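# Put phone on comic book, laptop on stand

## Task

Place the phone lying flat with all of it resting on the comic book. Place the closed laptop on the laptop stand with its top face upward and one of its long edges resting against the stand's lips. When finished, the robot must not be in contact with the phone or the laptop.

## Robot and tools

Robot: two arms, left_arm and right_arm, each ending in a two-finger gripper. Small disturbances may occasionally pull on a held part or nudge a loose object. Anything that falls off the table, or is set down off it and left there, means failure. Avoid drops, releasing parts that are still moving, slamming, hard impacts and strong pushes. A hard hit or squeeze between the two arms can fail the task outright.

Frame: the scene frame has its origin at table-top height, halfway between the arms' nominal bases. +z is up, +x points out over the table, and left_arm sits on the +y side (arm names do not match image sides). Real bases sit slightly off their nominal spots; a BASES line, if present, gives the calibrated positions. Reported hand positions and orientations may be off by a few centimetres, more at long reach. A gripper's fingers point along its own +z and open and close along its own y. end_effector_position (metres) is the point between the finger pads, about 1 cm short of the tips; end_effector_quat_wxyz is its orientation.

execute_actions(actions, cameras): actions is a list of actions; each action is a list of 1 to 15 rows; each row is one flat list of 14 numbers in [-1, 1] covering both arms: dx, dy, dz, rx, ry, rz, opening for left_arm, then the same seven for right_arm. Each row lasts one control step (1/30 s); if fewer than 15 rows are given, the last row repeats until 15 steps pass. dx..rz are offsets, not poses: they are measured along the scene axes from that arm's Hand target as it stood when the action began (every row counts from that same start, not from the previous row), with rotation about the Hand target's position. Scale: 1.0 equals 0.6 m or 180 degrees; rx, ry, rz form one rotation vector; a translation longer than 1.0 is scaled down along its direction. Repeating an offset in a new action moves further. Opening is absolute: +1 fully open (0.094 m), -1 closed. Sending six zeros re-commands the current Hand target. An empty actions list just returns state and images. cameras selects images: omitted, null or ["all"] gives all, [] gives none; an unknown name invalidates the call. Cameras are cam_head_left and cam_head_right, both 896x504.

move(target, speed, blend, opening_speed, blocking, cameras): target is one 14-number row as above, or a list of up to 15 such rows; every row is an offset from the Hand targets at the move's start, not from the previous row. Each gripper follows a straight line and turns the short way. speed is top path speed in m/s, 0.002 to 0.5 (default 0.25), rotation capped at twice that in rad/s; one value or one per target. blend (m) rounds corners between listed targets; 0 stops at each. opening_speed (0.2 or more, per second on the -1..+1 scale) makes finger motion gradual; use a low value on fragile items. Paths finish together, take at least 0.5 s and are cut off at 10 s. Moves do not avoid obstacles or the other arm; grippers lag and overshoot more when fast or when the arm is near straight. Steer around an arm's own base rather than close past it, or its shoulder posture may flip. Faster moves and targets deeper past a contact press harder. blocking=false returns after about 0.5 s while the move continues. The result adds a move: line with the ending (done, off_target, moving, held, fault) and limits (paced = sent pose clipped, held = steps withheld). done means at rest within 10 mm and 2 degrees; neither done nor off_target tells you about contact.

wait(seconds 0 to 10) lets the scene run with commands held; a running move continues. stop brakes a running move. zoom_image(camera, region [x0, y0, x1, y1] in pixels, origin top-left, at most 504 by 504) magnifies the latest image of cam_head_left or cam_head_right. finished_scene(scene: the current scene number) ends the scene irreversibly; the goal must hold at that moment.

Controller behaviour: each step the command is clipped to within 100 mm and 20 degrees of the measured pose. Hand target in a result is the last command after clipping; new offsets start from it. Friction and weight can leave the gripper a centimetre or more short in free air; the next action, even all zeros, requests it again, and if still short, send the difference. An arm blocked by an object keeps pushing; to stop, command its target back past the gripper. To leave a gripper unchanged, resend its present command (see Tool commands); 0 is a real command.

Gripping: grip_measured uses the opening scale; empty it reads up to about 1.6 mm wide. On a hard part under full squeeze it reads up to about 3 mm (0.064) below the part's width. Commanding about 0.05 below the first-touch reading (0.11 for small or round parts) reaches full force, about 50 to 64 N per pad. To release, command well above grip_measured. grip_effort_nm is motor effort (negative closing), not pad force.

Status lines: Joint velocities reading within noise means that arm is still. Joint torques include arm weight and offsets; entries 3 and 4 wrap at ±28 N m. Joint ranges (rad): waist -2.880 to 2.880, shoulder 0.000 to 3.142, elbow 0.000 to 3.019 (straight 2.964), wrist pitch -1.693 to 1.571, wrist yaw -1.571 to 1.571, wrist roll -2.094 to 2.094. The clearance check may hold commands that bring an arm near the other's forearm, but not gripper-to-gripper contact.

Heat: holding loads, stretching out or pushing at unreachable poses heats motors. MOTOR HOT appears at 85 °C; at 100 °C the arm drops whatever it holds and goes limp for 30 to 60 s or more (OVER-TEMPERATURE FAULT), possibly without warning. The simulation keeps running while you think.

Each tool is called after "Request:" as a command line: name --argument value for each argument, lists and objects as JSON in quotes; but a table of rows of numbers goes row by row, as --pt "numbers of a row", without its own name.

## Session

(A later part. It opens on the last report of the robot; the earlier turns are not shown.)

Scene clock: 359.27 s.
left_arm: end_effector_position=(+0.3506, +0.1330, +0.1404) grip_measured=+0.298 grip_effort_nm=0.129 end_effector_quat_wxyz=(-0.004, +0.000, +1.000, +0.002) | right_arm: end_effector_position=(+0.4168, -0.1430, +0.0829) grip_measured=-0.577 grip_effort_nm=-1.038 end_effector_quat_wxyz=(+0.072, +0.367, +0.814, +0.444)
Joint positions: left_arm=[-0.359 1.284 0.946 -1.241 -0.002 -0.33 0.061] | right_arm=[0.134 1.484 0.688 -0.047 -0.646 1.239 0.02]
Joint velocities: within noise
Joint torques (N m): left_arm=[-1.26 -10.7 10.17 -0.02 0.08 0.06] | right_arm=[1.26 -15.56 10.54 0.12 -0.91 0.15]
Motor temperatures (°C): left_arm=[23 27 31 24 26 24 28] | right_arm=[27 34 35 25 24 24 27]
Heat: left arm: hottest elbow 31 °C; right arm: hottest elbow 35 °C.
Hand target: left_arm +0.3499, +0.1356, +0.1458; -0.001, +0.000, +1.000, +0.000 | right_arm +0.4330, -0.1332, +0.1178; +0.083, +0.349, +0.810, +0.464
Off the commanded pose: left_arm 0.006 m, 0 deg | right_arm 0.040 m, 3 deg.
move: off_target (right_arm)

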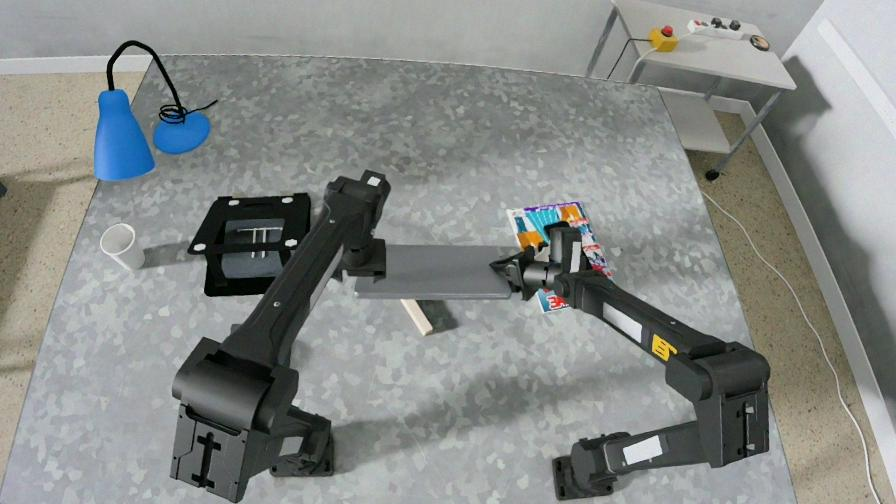

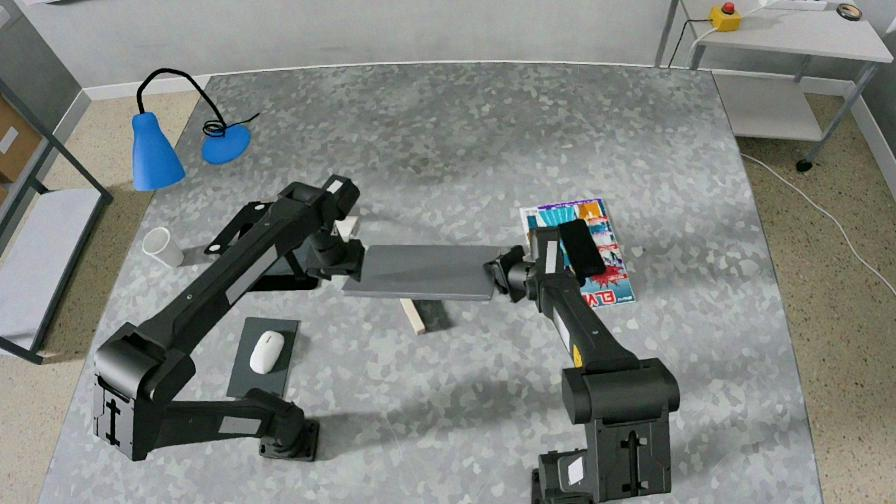

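Request:
move --pt "-0.1 0.15 0.15 0 0 0 0.3 0 0 0.1 0 0 0 -1" --pt "-0.2 0.3 0.15 0 0 0 0.3 0 0 0.17 0 0 0 -1" --speed 0.1

Request:
zoom_image --camera "cam_head_left" --region '[340, 150, 640, 350]'

Request:
zoom_image --camera "cam_head_right" --region '[320, 150, 620, 350]'

Scene clock: 366.83 s.
left_arm: end_effector_position=(+0.2366, +0.3147, +0.2373) grip_measured=+0.298 grip_effort_nm=0.129 end_effector_quat_wxyz=(+0.003, +0.003, +1.000, +0.002) | right_arm: end_effector_position=(+0.4053, -0.1432, +0.1545) grip_measured=-0.641 grip_effort_nm=-1.038 end_effector_quat_wxyz=(+0.047, +0.371, +0.822, +0.429)
Joint positions: left_arm=[0.308 0.886 0.929 -1.607 -0.003 0.342 0.061] | right_arm=[0.134 1.323 0.792 -0.381 -0.654 1.219 0.017]
Joint velocities: within noise
Joint torques (N m): left_arm=[-0.44 -4.95 9.61 -0.13 0.08 0.1] | right_arm=[1.2 -15.74 14.72 0.55 -0.74 0.33]
Motor temperatures (°C): left_arm=[23 27 31 24 26 24 28] | right_arm=[27 34 37 25 24 24 27]
Heat: left arm: hottest elbow 31 °C; right arm: hottest elbow 37 °C.
Hand target: left_arm +0.2299, +0.3156, +0.2358; -0.001, +0.000, +1.000, +0.000 | right_arm +0.4330, -0.1333, +0.2201; +0.084, +0.348, +0.810, +0.464
Off the commanded pose: left_arm 0.007 m, 1 deg | right_arm 0.072 m, 6 deg.
move: off_target (right_arm)

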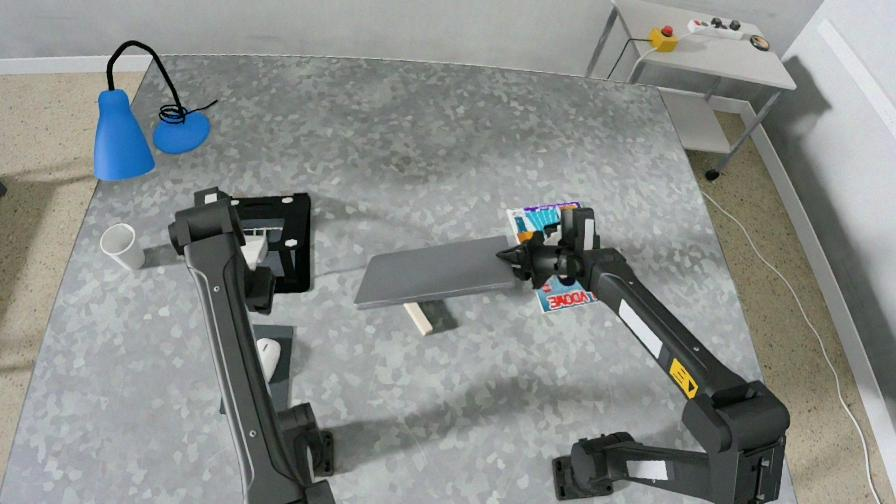

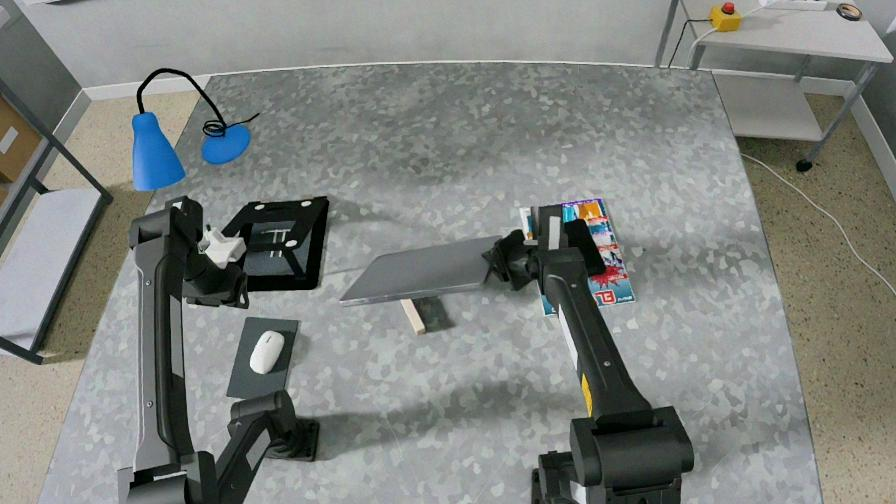

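Scaled by 1.680.

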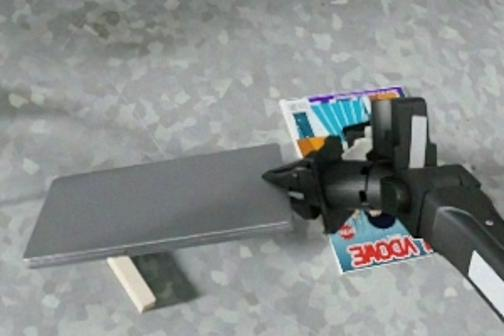

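Scaled by 1.680.

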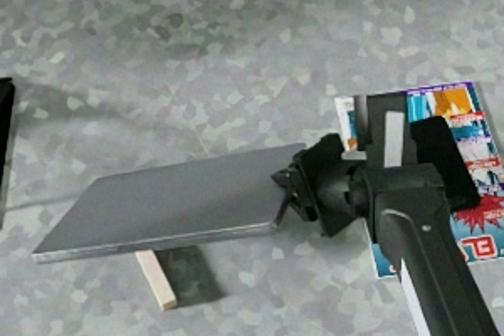

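Request:
move --target '[0.05,-0.388,-0.06,-0.467,-0.195,0.430,0.0,0,0,0,0,0,0,-1]' --speed 0.25

Request:
zoom_image --camera "cam_head_left" --region '[280, 150, 580, 350]'

Request:
zoom_image --camera "cam_head_right" --region '[260, 150, 560, 350]'

Scene clock: 384.97 s.
left_arm: end_effector_position=(+0.2615, +0.0866, +0.2042) grip_measured=+0.002 grip_effort_nm=-0.085 end_effector_quat_wxyz=(-0.259, +0.558, -0.503, +0.606) | right_arm: end_effector_position=(+0.4042, -0.1421, +0.1596) grip_measured=-0.647 grip_effort_nm=-1.038 end_effector_quat_wxyz=(+0.050, +0.366, +0.822, +0.433)
Joint positions: left_arm=[-0.993 0.244 0.114 -0.032 -0.629 -2.099 0.047] | right_arm=[0.136 1.312 0.792 -0.383 -0.659 1.215 0.017]
Joint velocities: within noise
Joint torques (N m): left_arm=[-1.96 1.26 10.99 2.47 -0.19 0] | right_arm=[0.97 -14.68 14.87 0.62 -0.58 0.37]
Motor temperatures (°C): left_arm=[23 26 31 24 26 24 27] | right_arm=[27 34 39 25 25 23 27]
Heat: left arm: hottest elbow 31 °C; right arm: hottest elbow 39 °C.
Hand target: left_arm +0.2598, +0.0828, +0.1998; -0.253, +0.559, -0.504, +0.608 | right_arm +0.4330, -0.1333, +0.2200; +0.084, +0.348, +0.810, +0.464
Off the commanded pose: left_arm 0.006 m, 1 deg | right_arm 0.068 m, 6 deg.
joint sent to its limit (left arm) — joint 6 (wrist roll), lower limit. The joint targets still meet the commanded pose.
move: off_target (right_arm)

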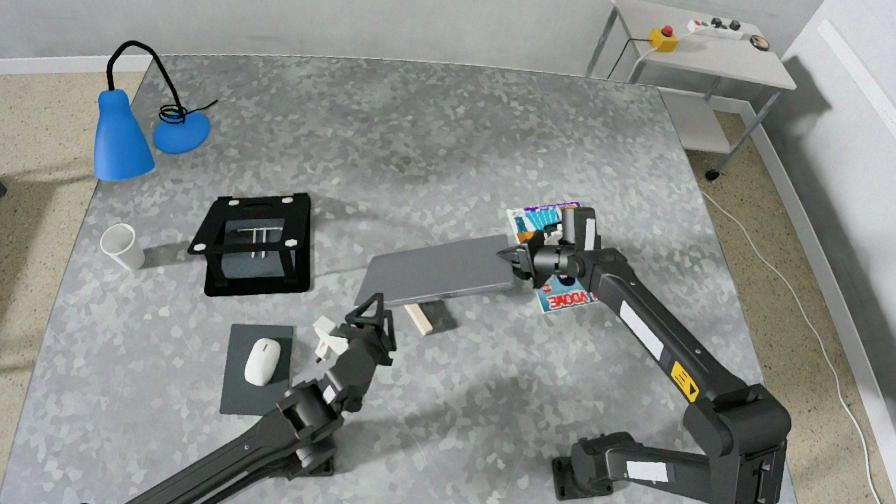

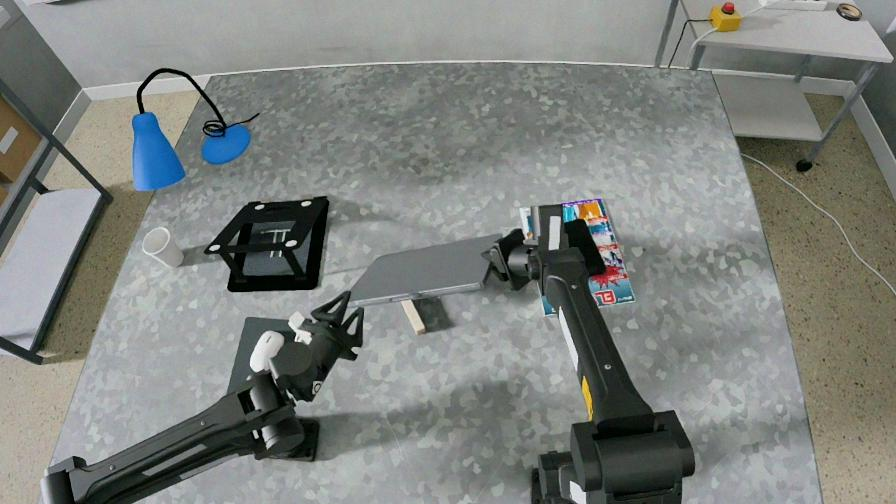

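Scaled by 1.680.

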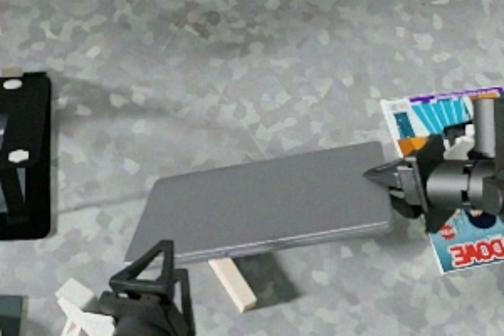

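Scaled by 1.680.

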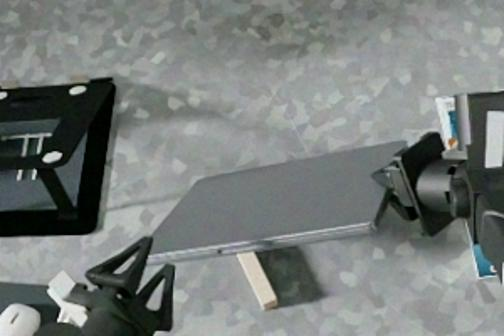

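Request:
move --target '[0,-0.03,-0.18,0,0,0,0.0,0,0,0,0,0,0,-1]' --speed 0.15

Request:
zoom_image --camera "cam_head_left" --region '[320, 200, 520, 350]'

Request:
zoom_image --camera "cam_head_right" --region '[320, 200, 520, 350]'

Scene clock: 389.83 s.
left_arm: end_effector_position=(+0.2584, +0.0853, +0.1710) grip_measured=+0.002 grip_effort_nm=-0.081 end_effector_quat_wxyz=(-0.259, +0.557, -0.512, +0.601) | right_arm: end_effector_position=(+0.4042, -0.1421, +0.1596) grip_measured=-0.647 grip_effort_nm=-1.033 end_effector_quat_wxyz=(+0.050, +0.366, +0.822, +0.433)
Joint positions: left_arm=[-1.011 0.293 0.04 0.073 -0.638 -2.099 0.047] | right_arm=[0.136 1.312 0.792 -0.383 -0.659 1.215 0.017]
Joint velocities: within noise
Joint torques (N m): left_arm=[-1.61 0.09 13.41 1.44 -0.13 0.09] | right_arm=[0.97 -15.03 14.46 0.58 -0.62 0.36]
Motor temperatures (°C): left_arm=[23 26 32 24 26 24 27] | right_arm=[27 34 39 25 25 23 27]
Heat: left arm: hottest elbow 32 °C; right arm: hottest elbow 39 °C.
Hand target: left_arm +0.2598, +0.0848, +0.1824; -0.258, +0.557, -0.505, +0.607 (not the last commanded pose) | right_arm +0.4305, -0.1338, +0.2201; +0.084, +0.348, +0.810, +0.464 (not the last commanded pose)
Off the commanded pose: left_arm 0.082 m, 1 deg | right_arm 0.068 m, 6 deg.
move: held (left_arm; a check stopped the path), off_target (right_arm; braked when a check withheld steps of left_arm); limits=held
pose unreachable (left arm): on one or more control steps of this call, first in action 0 (counted from 0), this arm could not follow its commanded pose, so it was not sent that pose on those steps. It may still have moved: this result reports where it is.
cause: moving toward the commanded pose would bring two parts of the arm too close to each other (its shoulder (the part past joint 1) and its forearm (the part past joint 3), with joints 2 (shoulder) and 3 (elbow) between them).

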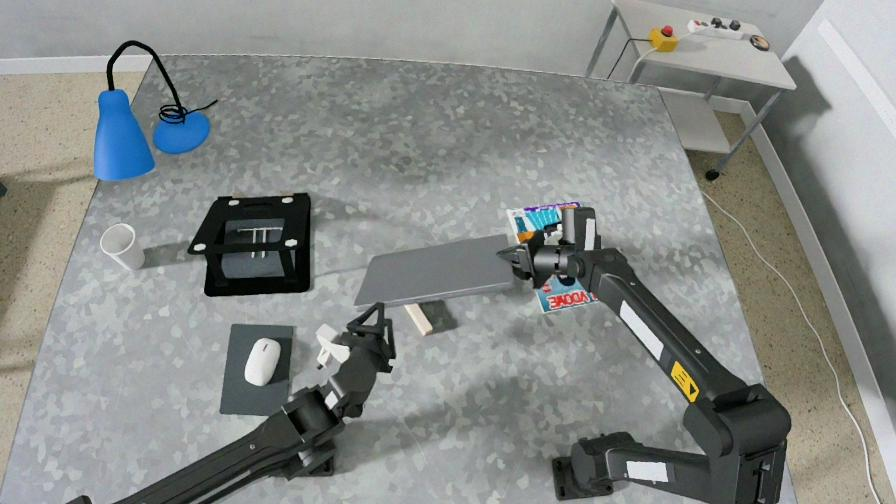

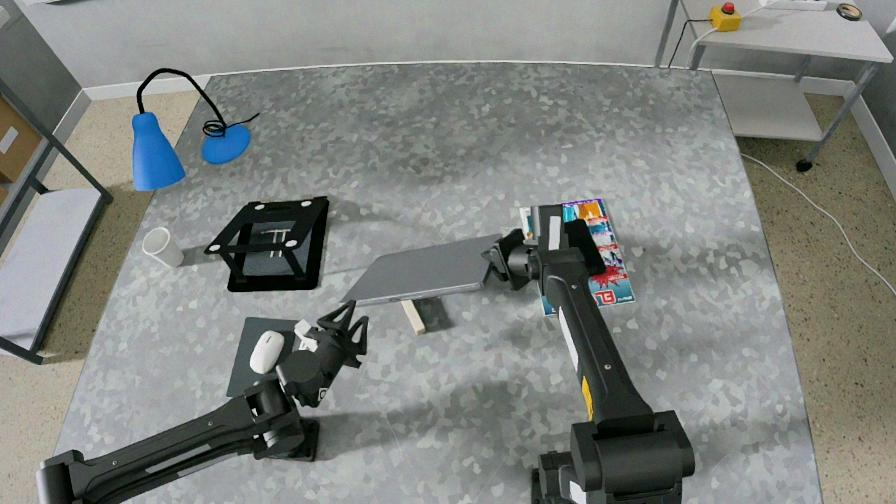

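Scaled by 2.520.

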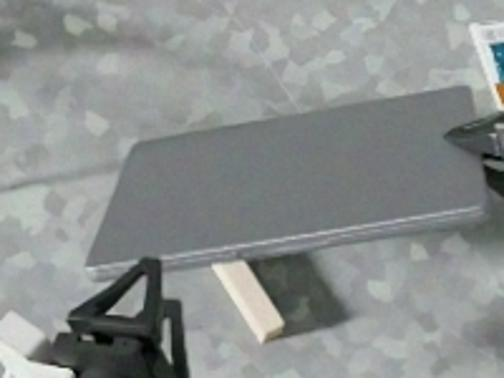

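Scaled by 2.520.

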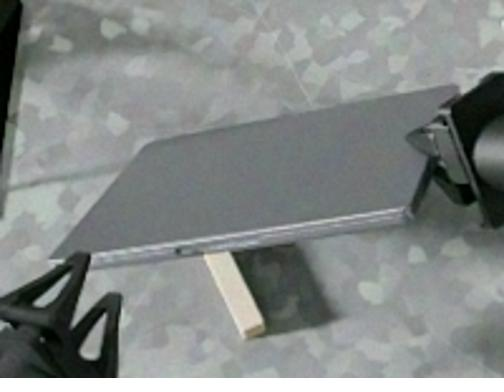

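Request:
move --pt "0 0 0.05 0 0 0 0.0 0 0 0 0 0 0 -1" --pt "0 0 0.05 0 0 0 0 0.17 0.0 0 0 0 0 -1" --speed 0.08

Request:
zoom_image --camera "cam_head_left" --region '[320, 180, 620, 350]'

Request:
zoom_image --camera "cam_head_right" --region '[320, 180, 620, 350]'

Scene clock: 396.97 s.
left_arm: end_effector_position=(+0.2542, +0.0919, +0.1651) grip_measured=+0.002 grip_effort_nm=-0.085 end_effector_quat_wxyz=(-0.265, +0.560, -0.531, +0.578) | right_arm: end_effector_position=(+0.4828, -0.1290, +0.1641) grip_measured=-0.660 grip_effort_nm=-1.038 end_effector_quat_wxyz=(+0.038, +0.348, +0.828, +0.438)
Joint positions: left_arm=[-1.011 0.219 0.052 -0.074 -0.64 -2.099 0.047] | right_arm=[0.129 1.526 1.027 -0.43 -0.698 1.171 0.016]
Joint velocities: within noise
Joint torques (N m): left_arm=[-1.44 0.62 19.15 1.48 -0.27 0.06] | right_arm=[-0.97 -15.56 16.46 1.22 -0.09 0.5]
Motor temperatures (°C): left_arm=[23 26 33 24 26 24 27] | right_arm=[27 34 41 25 25 23 27]
Heat: left arm: hottest elbow 33 °C; right arm: hottest elbow 41 °C.
Hand target: left_arm +0.2598, +0.0847, +0.2124; -0.258, +0.557, -0.505, +0.607 | right_arm +0.5324, -0.1339, +0.2201; +0.083, +0.348, +0.810, +0.464
Off the commanded pose: left_arm 0.048 m, 5 deg | right_arm 0.075 m, 6 deg.
move: off_target (left_arm, right_arm)

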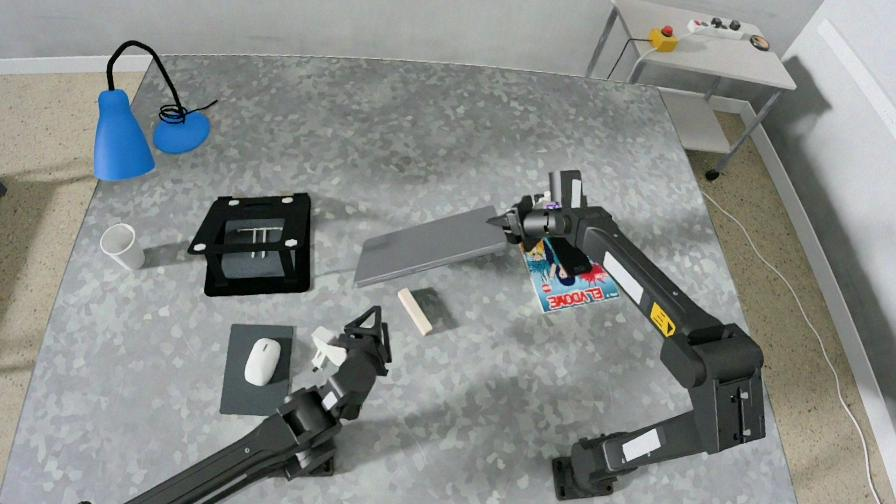

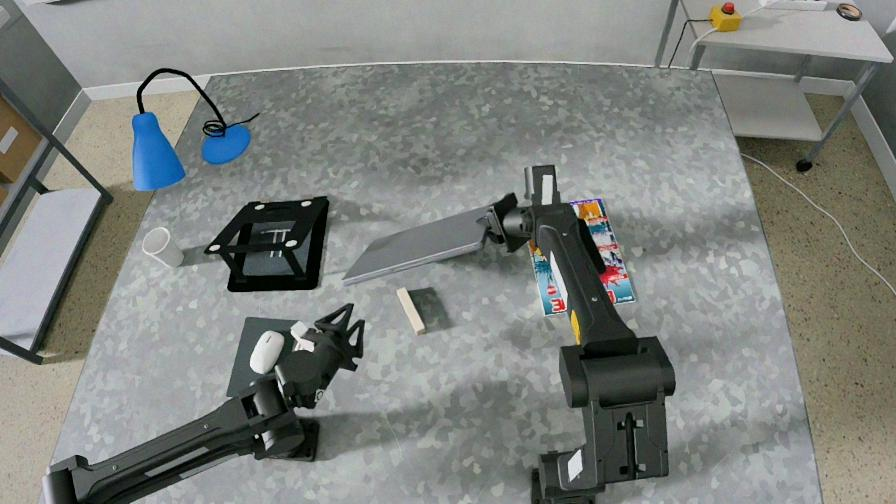

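Scaled by 1.680.

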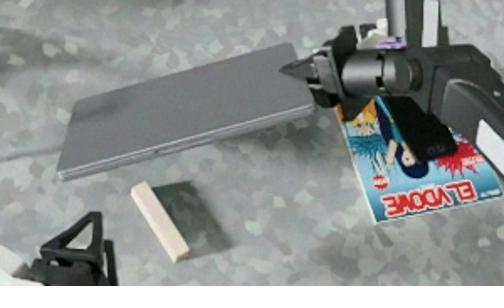

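Scaled by 1.680.

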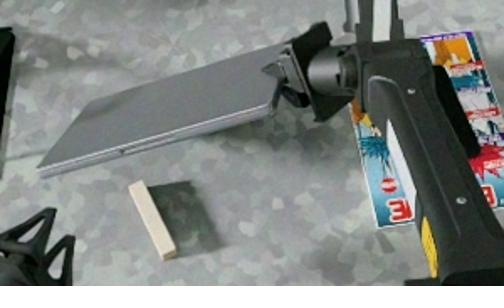

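Request:
move --pt "0.075 -0.01 0 0 0 0 0.15 0 0 0 0 0 0 -1" --pt "0.075 -0.01 -0.2 0 0 0 0.15 0 0 0 0 0 0 -1" --speed 0.12

Request:
zoom_image --camera "cam_head_left" --region '[320, 200, 520, 350]'

Request:
zoom_image --camera "cam_head_right" --region '[320, 200, 520, 350]'

Scene clock: 403.27 s.
left_arm: end_effector_position=(+0.2983, +0.0777, +0.1303) grip_measured=+0.148 grip_effort_nm=0.129 end_effector_quat_wxyz=(-0.245, +0.566, -0.529, +0.583) | right_arm: end_effector_position=(+0.4828, -0.1289, +0.1641) grip_measured=-0.660 grip_effort_nm=-1.043 end_effector_quat_wxyz=(+0.038, +0.347, +0.828, +0.438)
Joint positions: left_arm=[-0.798 0.823 0.025 0.579 -0.407 -2.079 0.054] | right_arm=[0.129 1.527 1.027 -0.431 -0.699 1.17 0.016]
Joint velocities: within noise
Joint torques (N m): left_arm=[-1.44 -3.02 9.83 1.57 -0.12 0.05] | right_arm=[-0.91 -15.97 16.43 1.29 -0.04 0.51]
Motor temperatures (°C): left_arm=[23 26 35 24 26 24 27] | right_arm=[27 34 42 25 24 24 27]
Heat: left arm: hottest elbow 35 °C; right arm: hottest elbow 42 °C.
Hand target: left_arm +0.2998, +0.0763, +0.1346; -0.245, +0.565, -0.527, +0.586 (not the last commanded pose) | right_arm +0.5324, -0.1339, +0.2200; +0.084, +0.348, +0.810, +0.464
Off the commanded pose: left_arm 0.038 m, 4 deg | right_arm 0.075 m, 6 deg.
move: held (left_arm; a check stopped the path), off_target (right_arm); path passed 1 of 2 targets; limits=held
pose unreachable (left arm): on one or more control steps of this call, first in action 0 (counted from 0), this arm could not follow its commanded pose, so it was not sent that pose on those steps. It may still have moved: this result reports where it is.
cause: moving toward the commanded pose would bring two parts of the arm too close to each other (its shoulder (the part past joint 1) and its forearm (the part past joint 3), with joints 2 (shoulder) and 3 (elbow) between them).

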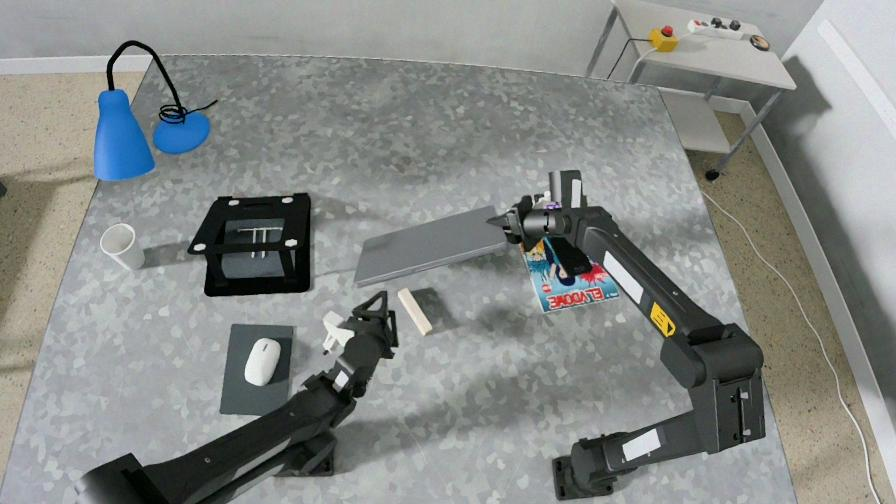

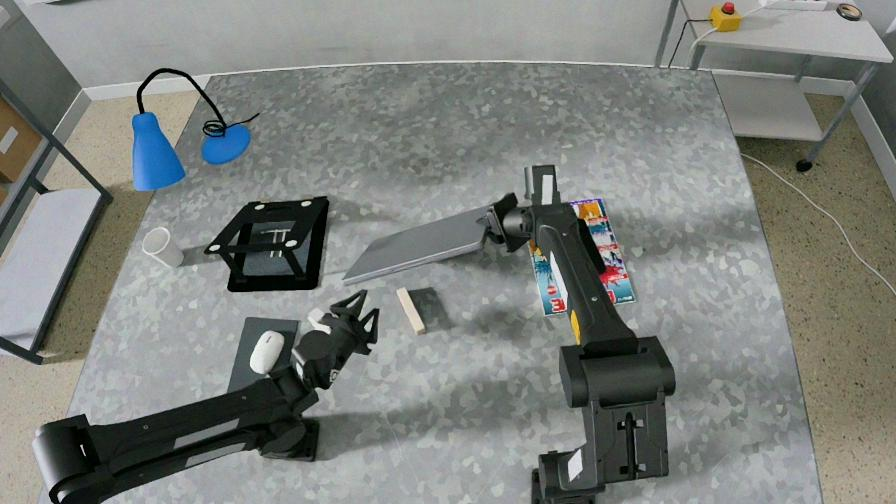

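Scaled by 2.520.

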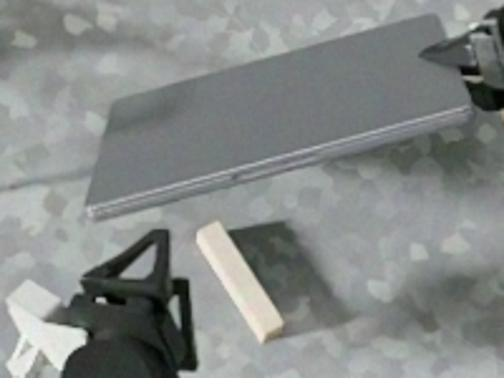

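Scaled by 2.520.

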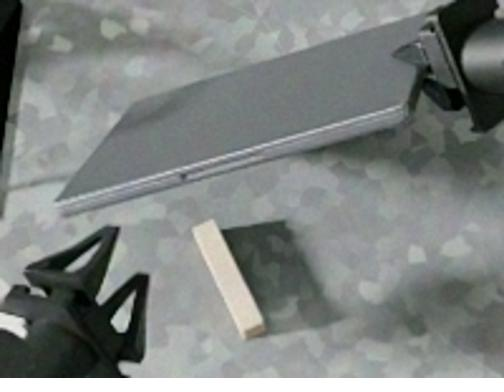

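Request:
move --pt "0.05 0 0 0 0 0 0.15 0 0 0 0 0 0 -1" --pt "0.05 -0.01 -0.085 0 0 0 0.15 0 0 0 0 0 0 -1" --speed 0.1

Request:
zoom_image --camera "cam_head_left" --region '[320, 200, 520, 350]'

Request:
zoom_image --camera "cam_head_right" --region '[320, 200, 520, 350]'

Scene clock: 409.60 s.
left_arm: end_effector_position=(+0.3215, +0.0784, +0.0754) grip_measured=+0.148 grip_effort_nm=0.125 end_effector_quat_wxyz=(-0.242, +0.574, -0.534, +0.572) | right_arm: end_effector_position=(+0.4828, -0.1289, +0.1641) grip_measured=-0.660 grip_effort_nm=-1.043 end_effector_quat_wxyz=(+0.038, +0.347, +0.828, +0.438)
Joint positions: left_arm=[-0.702 1.506 0.025 1.24 -0.315 -2.068 0.054] | right_arm=[0.129 1.527 1.027 -0.431 -0.699 1.17 0.016]
Joint velocities: within noise
Joint torques (N m): left_arm=[-1.55 -5.19 5.27 2.69 -0.19 0.15] | right_arm=[-0.85 -15.91 16.43 1.31 -0.05 0.51]
Motor temperatures (°C): left_arm=[23 26 34 24 26 24 27] | right_arm=[27 35 43 25 24 24 27]
Heat: left arm: hottest elbow 34 °C; right arm: hottest elbow 43 °C.
Hand target: left_arm +0.3298, +0.0703, +0.0837; -0.245, +0.565, -0.527, +0.586 | right_arm +0.5324, -0.1339, +0.2200; +0.084, +0.348, +0.810, +0.464
Off the commanded pose: left_arm 0.014 m, 2 deg | right_arm 0.075 m, 6 deg.
move: off_target (left_arm, right_arm)

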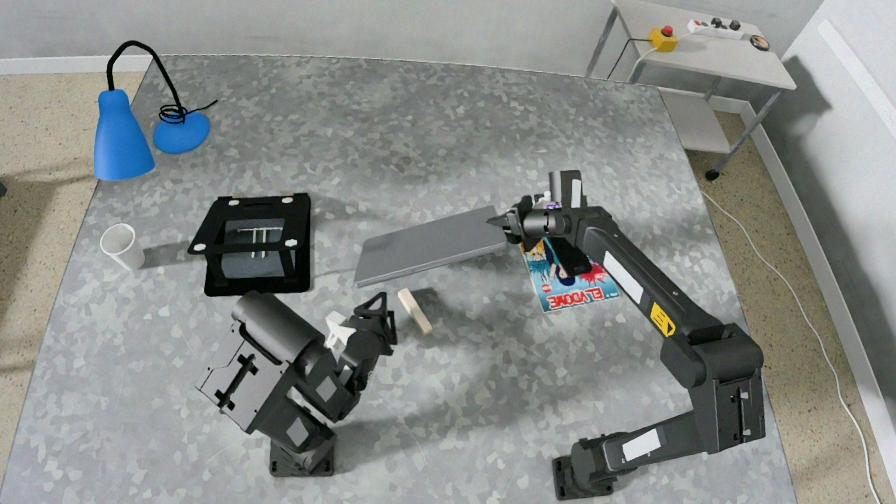

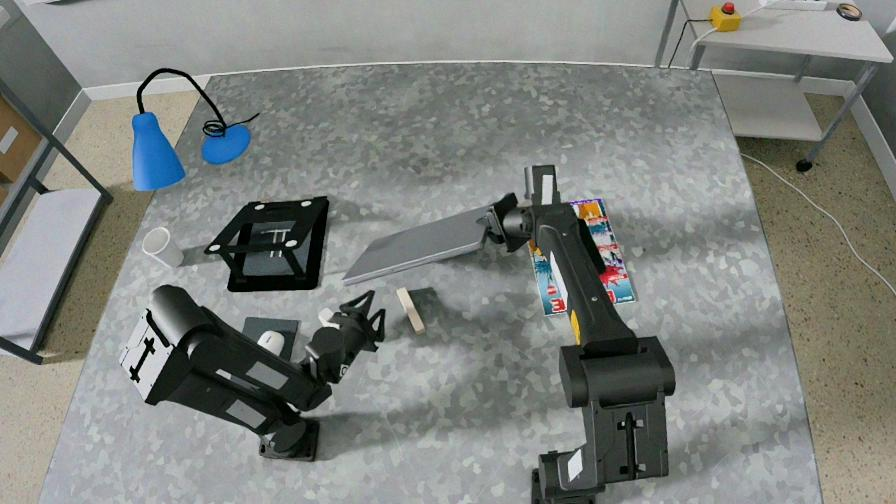

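Scaled by 2.520.

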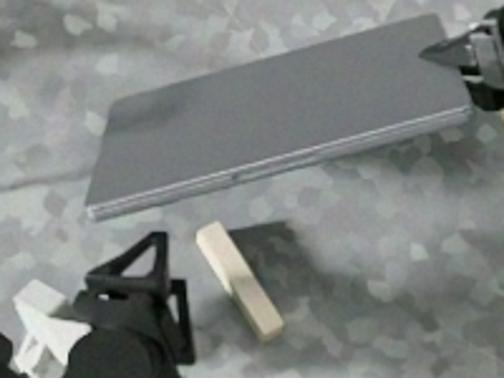

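Scaled by 2.520.

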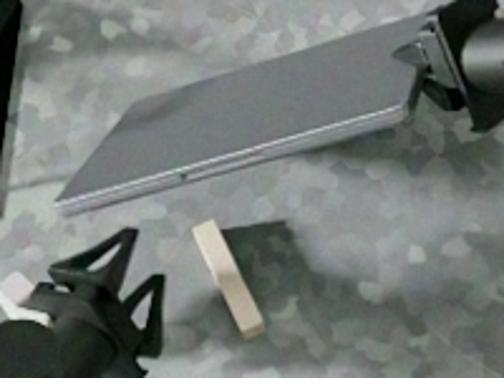

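Request:
move --target '[0.083,-0.029,-0.008,0,0,0,0.15,0,0,0,0,0,0,-1]' --speed 0.06

Request:
zoom_image --camera "cam_head_left" --region '[320, 200, 520, 350]'

Request:
zoom_image --camera "cam_head_right" --region '[320, 200, 520, 350]'

Scene clock: 416.43 s.
left_arm: end_effector_position=(+0.3682, +0.0544, +0.0768) grip_measured=+0.148 grip_effort_nm=0.129 end_effector_quat_wxyz=(-0.239, +0.566, -0.531, +0.584) | right_arm: end_effector_position=(+0.4828, -0.1288, +0.1642) grip_measured=-0.660 grip_effort_nm=-1.038 end_effector_quat_wxyz=(+0.038, +0.347, +0.828, +0.438)
Joint positions: left_arm=[-0.645 1.606 0.155 1.24 -0.246 -2.052 0.054] | right_arm=[0.129 1.527 1.027 -0.431 -0.699 1.17 0.016]
Joint velocities: within noise
Joint torques (N m): left_arm=[-0.73 -7.12 5.63 1.74 0.09 0.16] | right_arm=[-0.85 -15.85 16.42 1.29 -0.03 0.51]
Motor temperatures (°C): left_arm=[23 26 33 24 26 24 27] | right_arm=[27 35 44 25 24 24 28]
Heat: left arm: hottest elbow 33 °C; right arm: hottest elbow 44 °C.
Hand target: left_arm +0.3797, +0.0529, +0.0790; -0.245, +0.565, -0.527, +0.586 | right_arm +0.5324, -0.1339, +0.2201; +0.083, +0.348, +0.810, +0.464
Off the commanded pose: left_arm 0.012 m, 1 deg | right_arm 0.075 m, 6 deg.
move: off_target (left_arm, right_arm)

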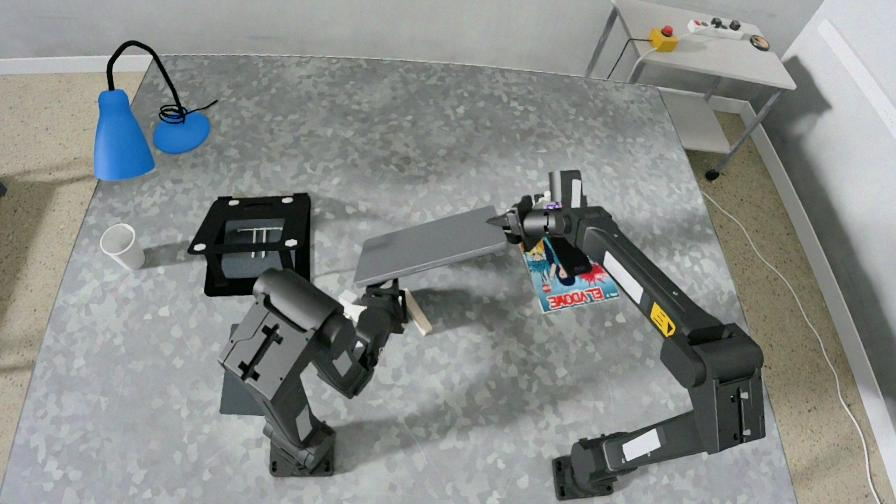

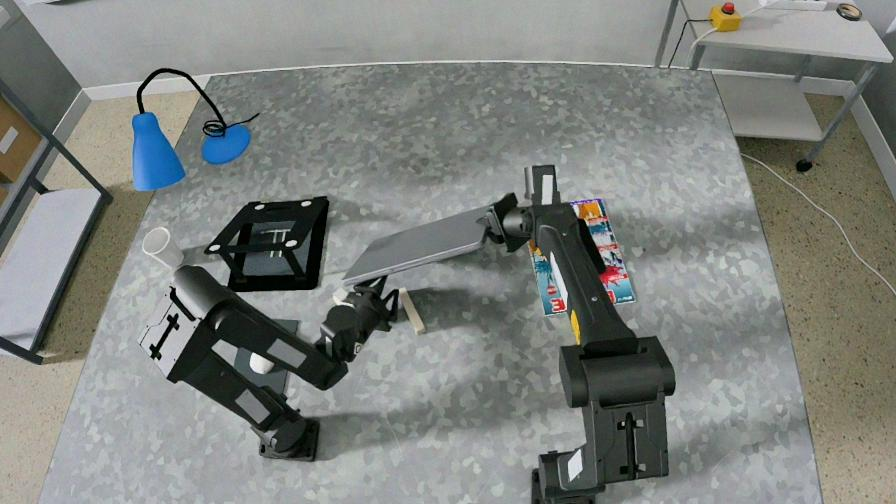

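Scaled by 2.520.

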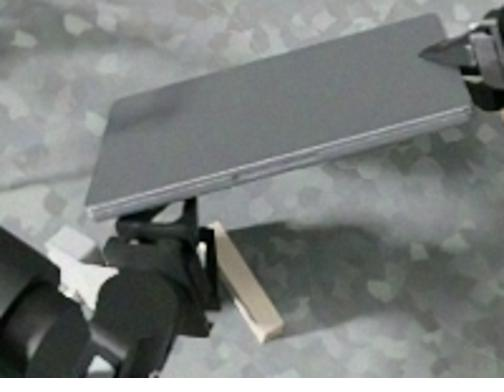

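Scaled by 2.520.

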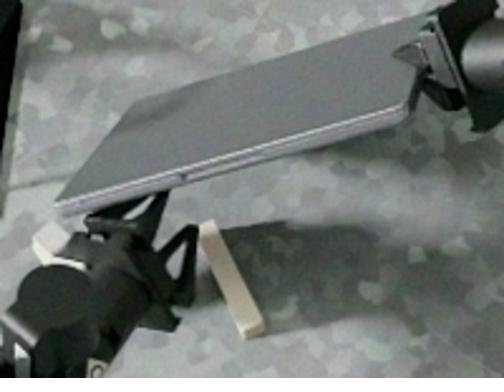

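Request:
move --pt "-0.07 0.025 0 0 0 0 0.2 0 0 0 0 0 0 -1" --pt "-0.07 0.025 0.058 0 0 0 0.2 0 0 0 0 0 0 -1" --pt "0 -0.00 0.055 0 0 0 0.2 0 0 0 0 0 0 -1" --speed 0.06

Request:
zoom_image --camera "cam_head_left" --region '[320, 200, 520, 350]'

Request:
zoom_image --camera "cam_head_right" --region '[320, 200, 520, 350]'

Scene clock: 422.87 s.
left_arm: end_effector_position=(+0.3590, +0.0597, +0.0956) grip_measured=+0.198 grip_effort_nm=0.125 end_effector_quat_wxyz=(-0.236, +0.571, -0.542, +0.570) | right_arm: end_effector_position=(+0.4847, -0.1289, +0.1637) grip_measured=-0.661 grip_effort_nm=-1.043 end_effector_quat_wxyz=(+0.037, +0.351, +0.827, +0.437)
Joint positions: left_arm=[-0.647 1.368 0.139 0.979 -0.246 -2.052 0.056] | right_arm=[0.129 1.531 1.032 -0.431 -0.697 1.177 0.016]
Joint velocities: within noise
Joint torques (N m): left_arm=[0.5 -5.77 9.76 2.48 0.09 0.2] | right_arm=[-0.85 -16.26 16.16 1.29 -0.1 0.44]
Motor temperatures (°C): left_arm=[23 26 33 24 26 24 27] | right_arm=[27 35 45 25 24 24 28]
Heat: left arm: hottest elbow 33 °C; right arm: hottest elbow 45 °C.
Hand target: left_arm +0.3797, +0.0528, +0.1119; -0.245, +0.565, -0.527, +0.586 | right_arm +0.5324, -0.1339, +0.2202; +0.084, +0.348, +0.810, +0.464
Off the commanded pose: left_arm 0.027 m, 3 deg | right_arm 0.074 m, 6 deg.
move: off_target (left_arm, right_arm)

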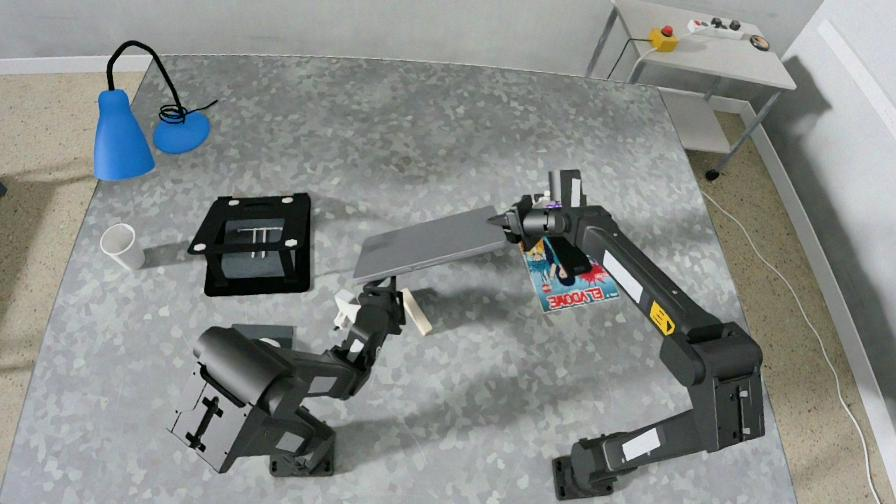

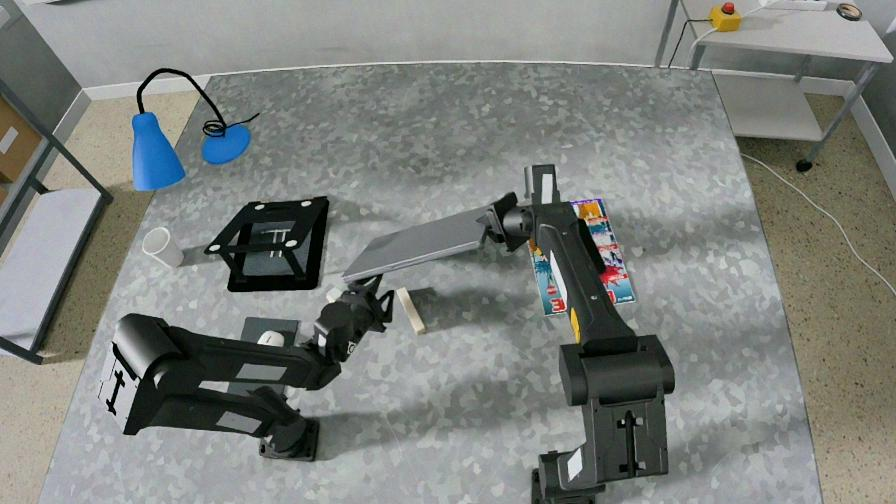

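Scaled by 2.520.

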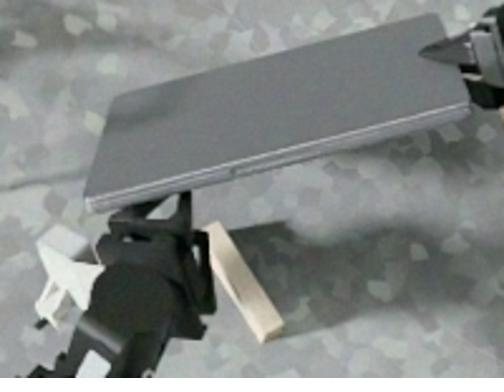

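Scaled by 2.520.

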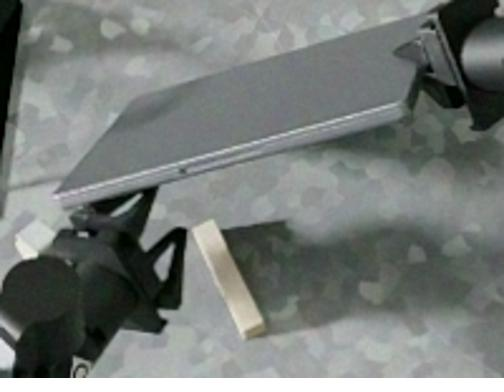

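Request:
move --pt "-0.08 0.03 -0.02 0 0 0 0.2 0 0 0 0 0 0 -1" --pt "-0.1 0.035 0.065 0 0 0 0.2 0 0 0 0 0 0 -1" --speed 0.08

Request:
zoom_image --camera "cam_head_left" --region '[320, 200, 520, 350]'

Request:
zoom_image --camera "cam_head_right" --region '[320, 200, 520, 350]'

Scene clock: 428.03 s.
left_arm: end_effector_position=(+0.3148, +0.0836, +0.1348) grip_measured=+0.198 grip_effort_nm=0.125 end_effector_quat_wxyz=(-0.250, +0.570, -0.534, +0.572) | right_arm: end_effector_position=(+0.4848, -0.1290, +0.1634) grip_measured=-0.661 grip_effort_nm=-1.038 end_effector_quat_wxyz=(+0.037, +0.352, +0.827, +0.437)
Joint positions: left_arm=[-0.713 0.83 0.061 0.532 -0.336 -2.055 0.056] | right_arm=[0.129 1.531 1.032 -0.431 -0.696 1.178 0.016]
Joint velocities: within noise
Joint torques (N m): left_arm=[-2.49 -3.08 11.96 1.29 -0.15 -0.01] | right_arm=[-0.91 -16.32 16.17 1.28 -0.12 0.44]
Motor temperatures (°C): left_arm=[23 26 33 24 26 24 27] | right_arm=[27 35 47 25 24 24 28]
Heat: left arm: hottest elbow 33 °C; right arm: hottest elbow 47 °C.
Hand target: left_arm +0.3196, +0.0738, +0.1509; -0.245, +0.565, -0.527, +0.586 | right_arm +0.5324, -0.1338, +0.2201; +0.083, +0.348, +0.810, +0.464
Off the commanded pose: left_arm 0.019 m, 2 deg | right_arm 0.074 m, 6 deg.
move: off_target (left_arm, right_arm)

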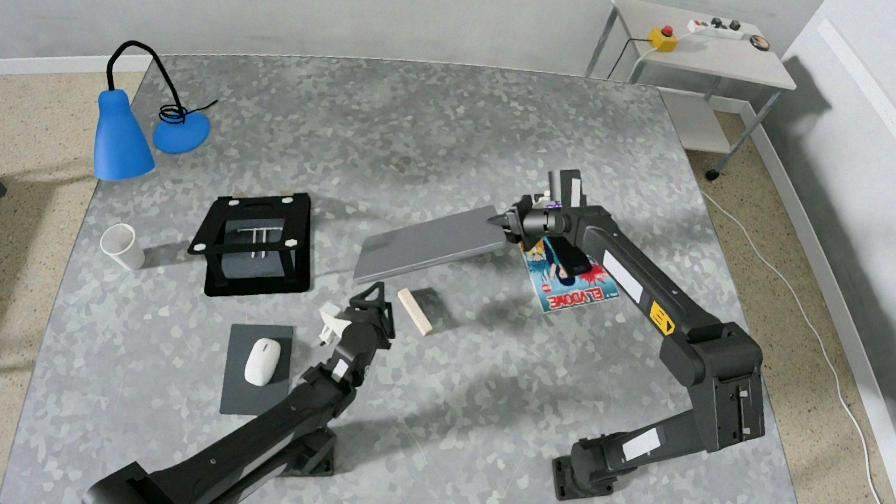

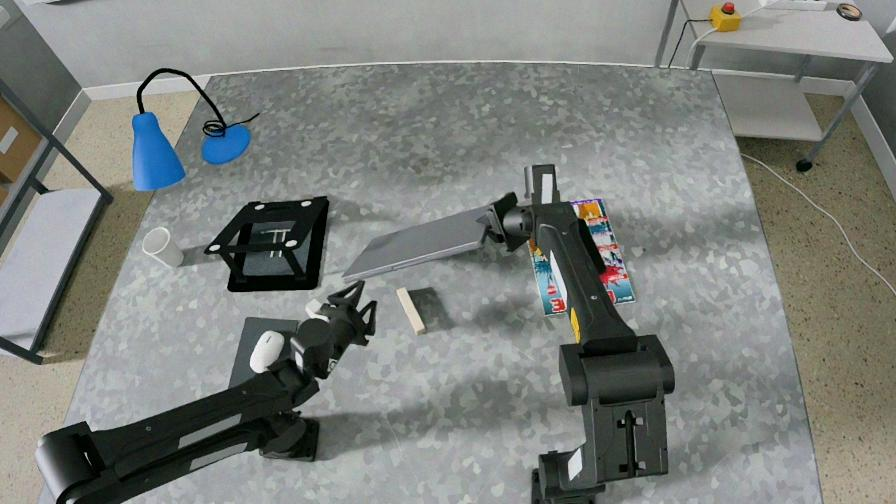

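Scaled by 2.520.

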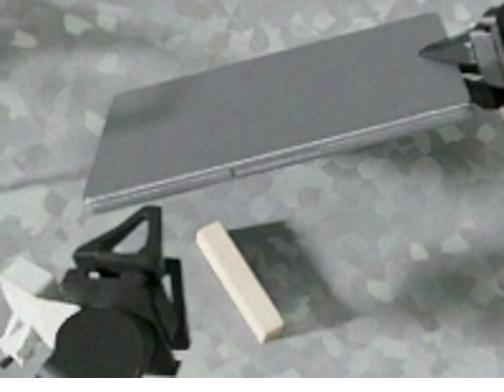

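Scaled by 2.520.

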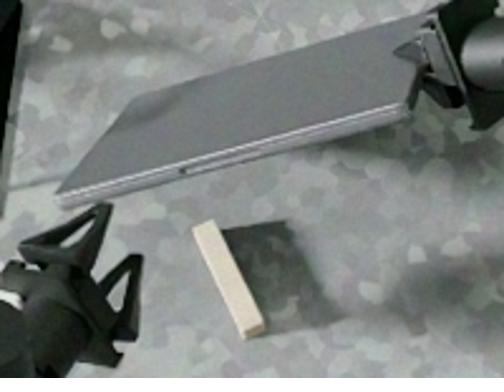

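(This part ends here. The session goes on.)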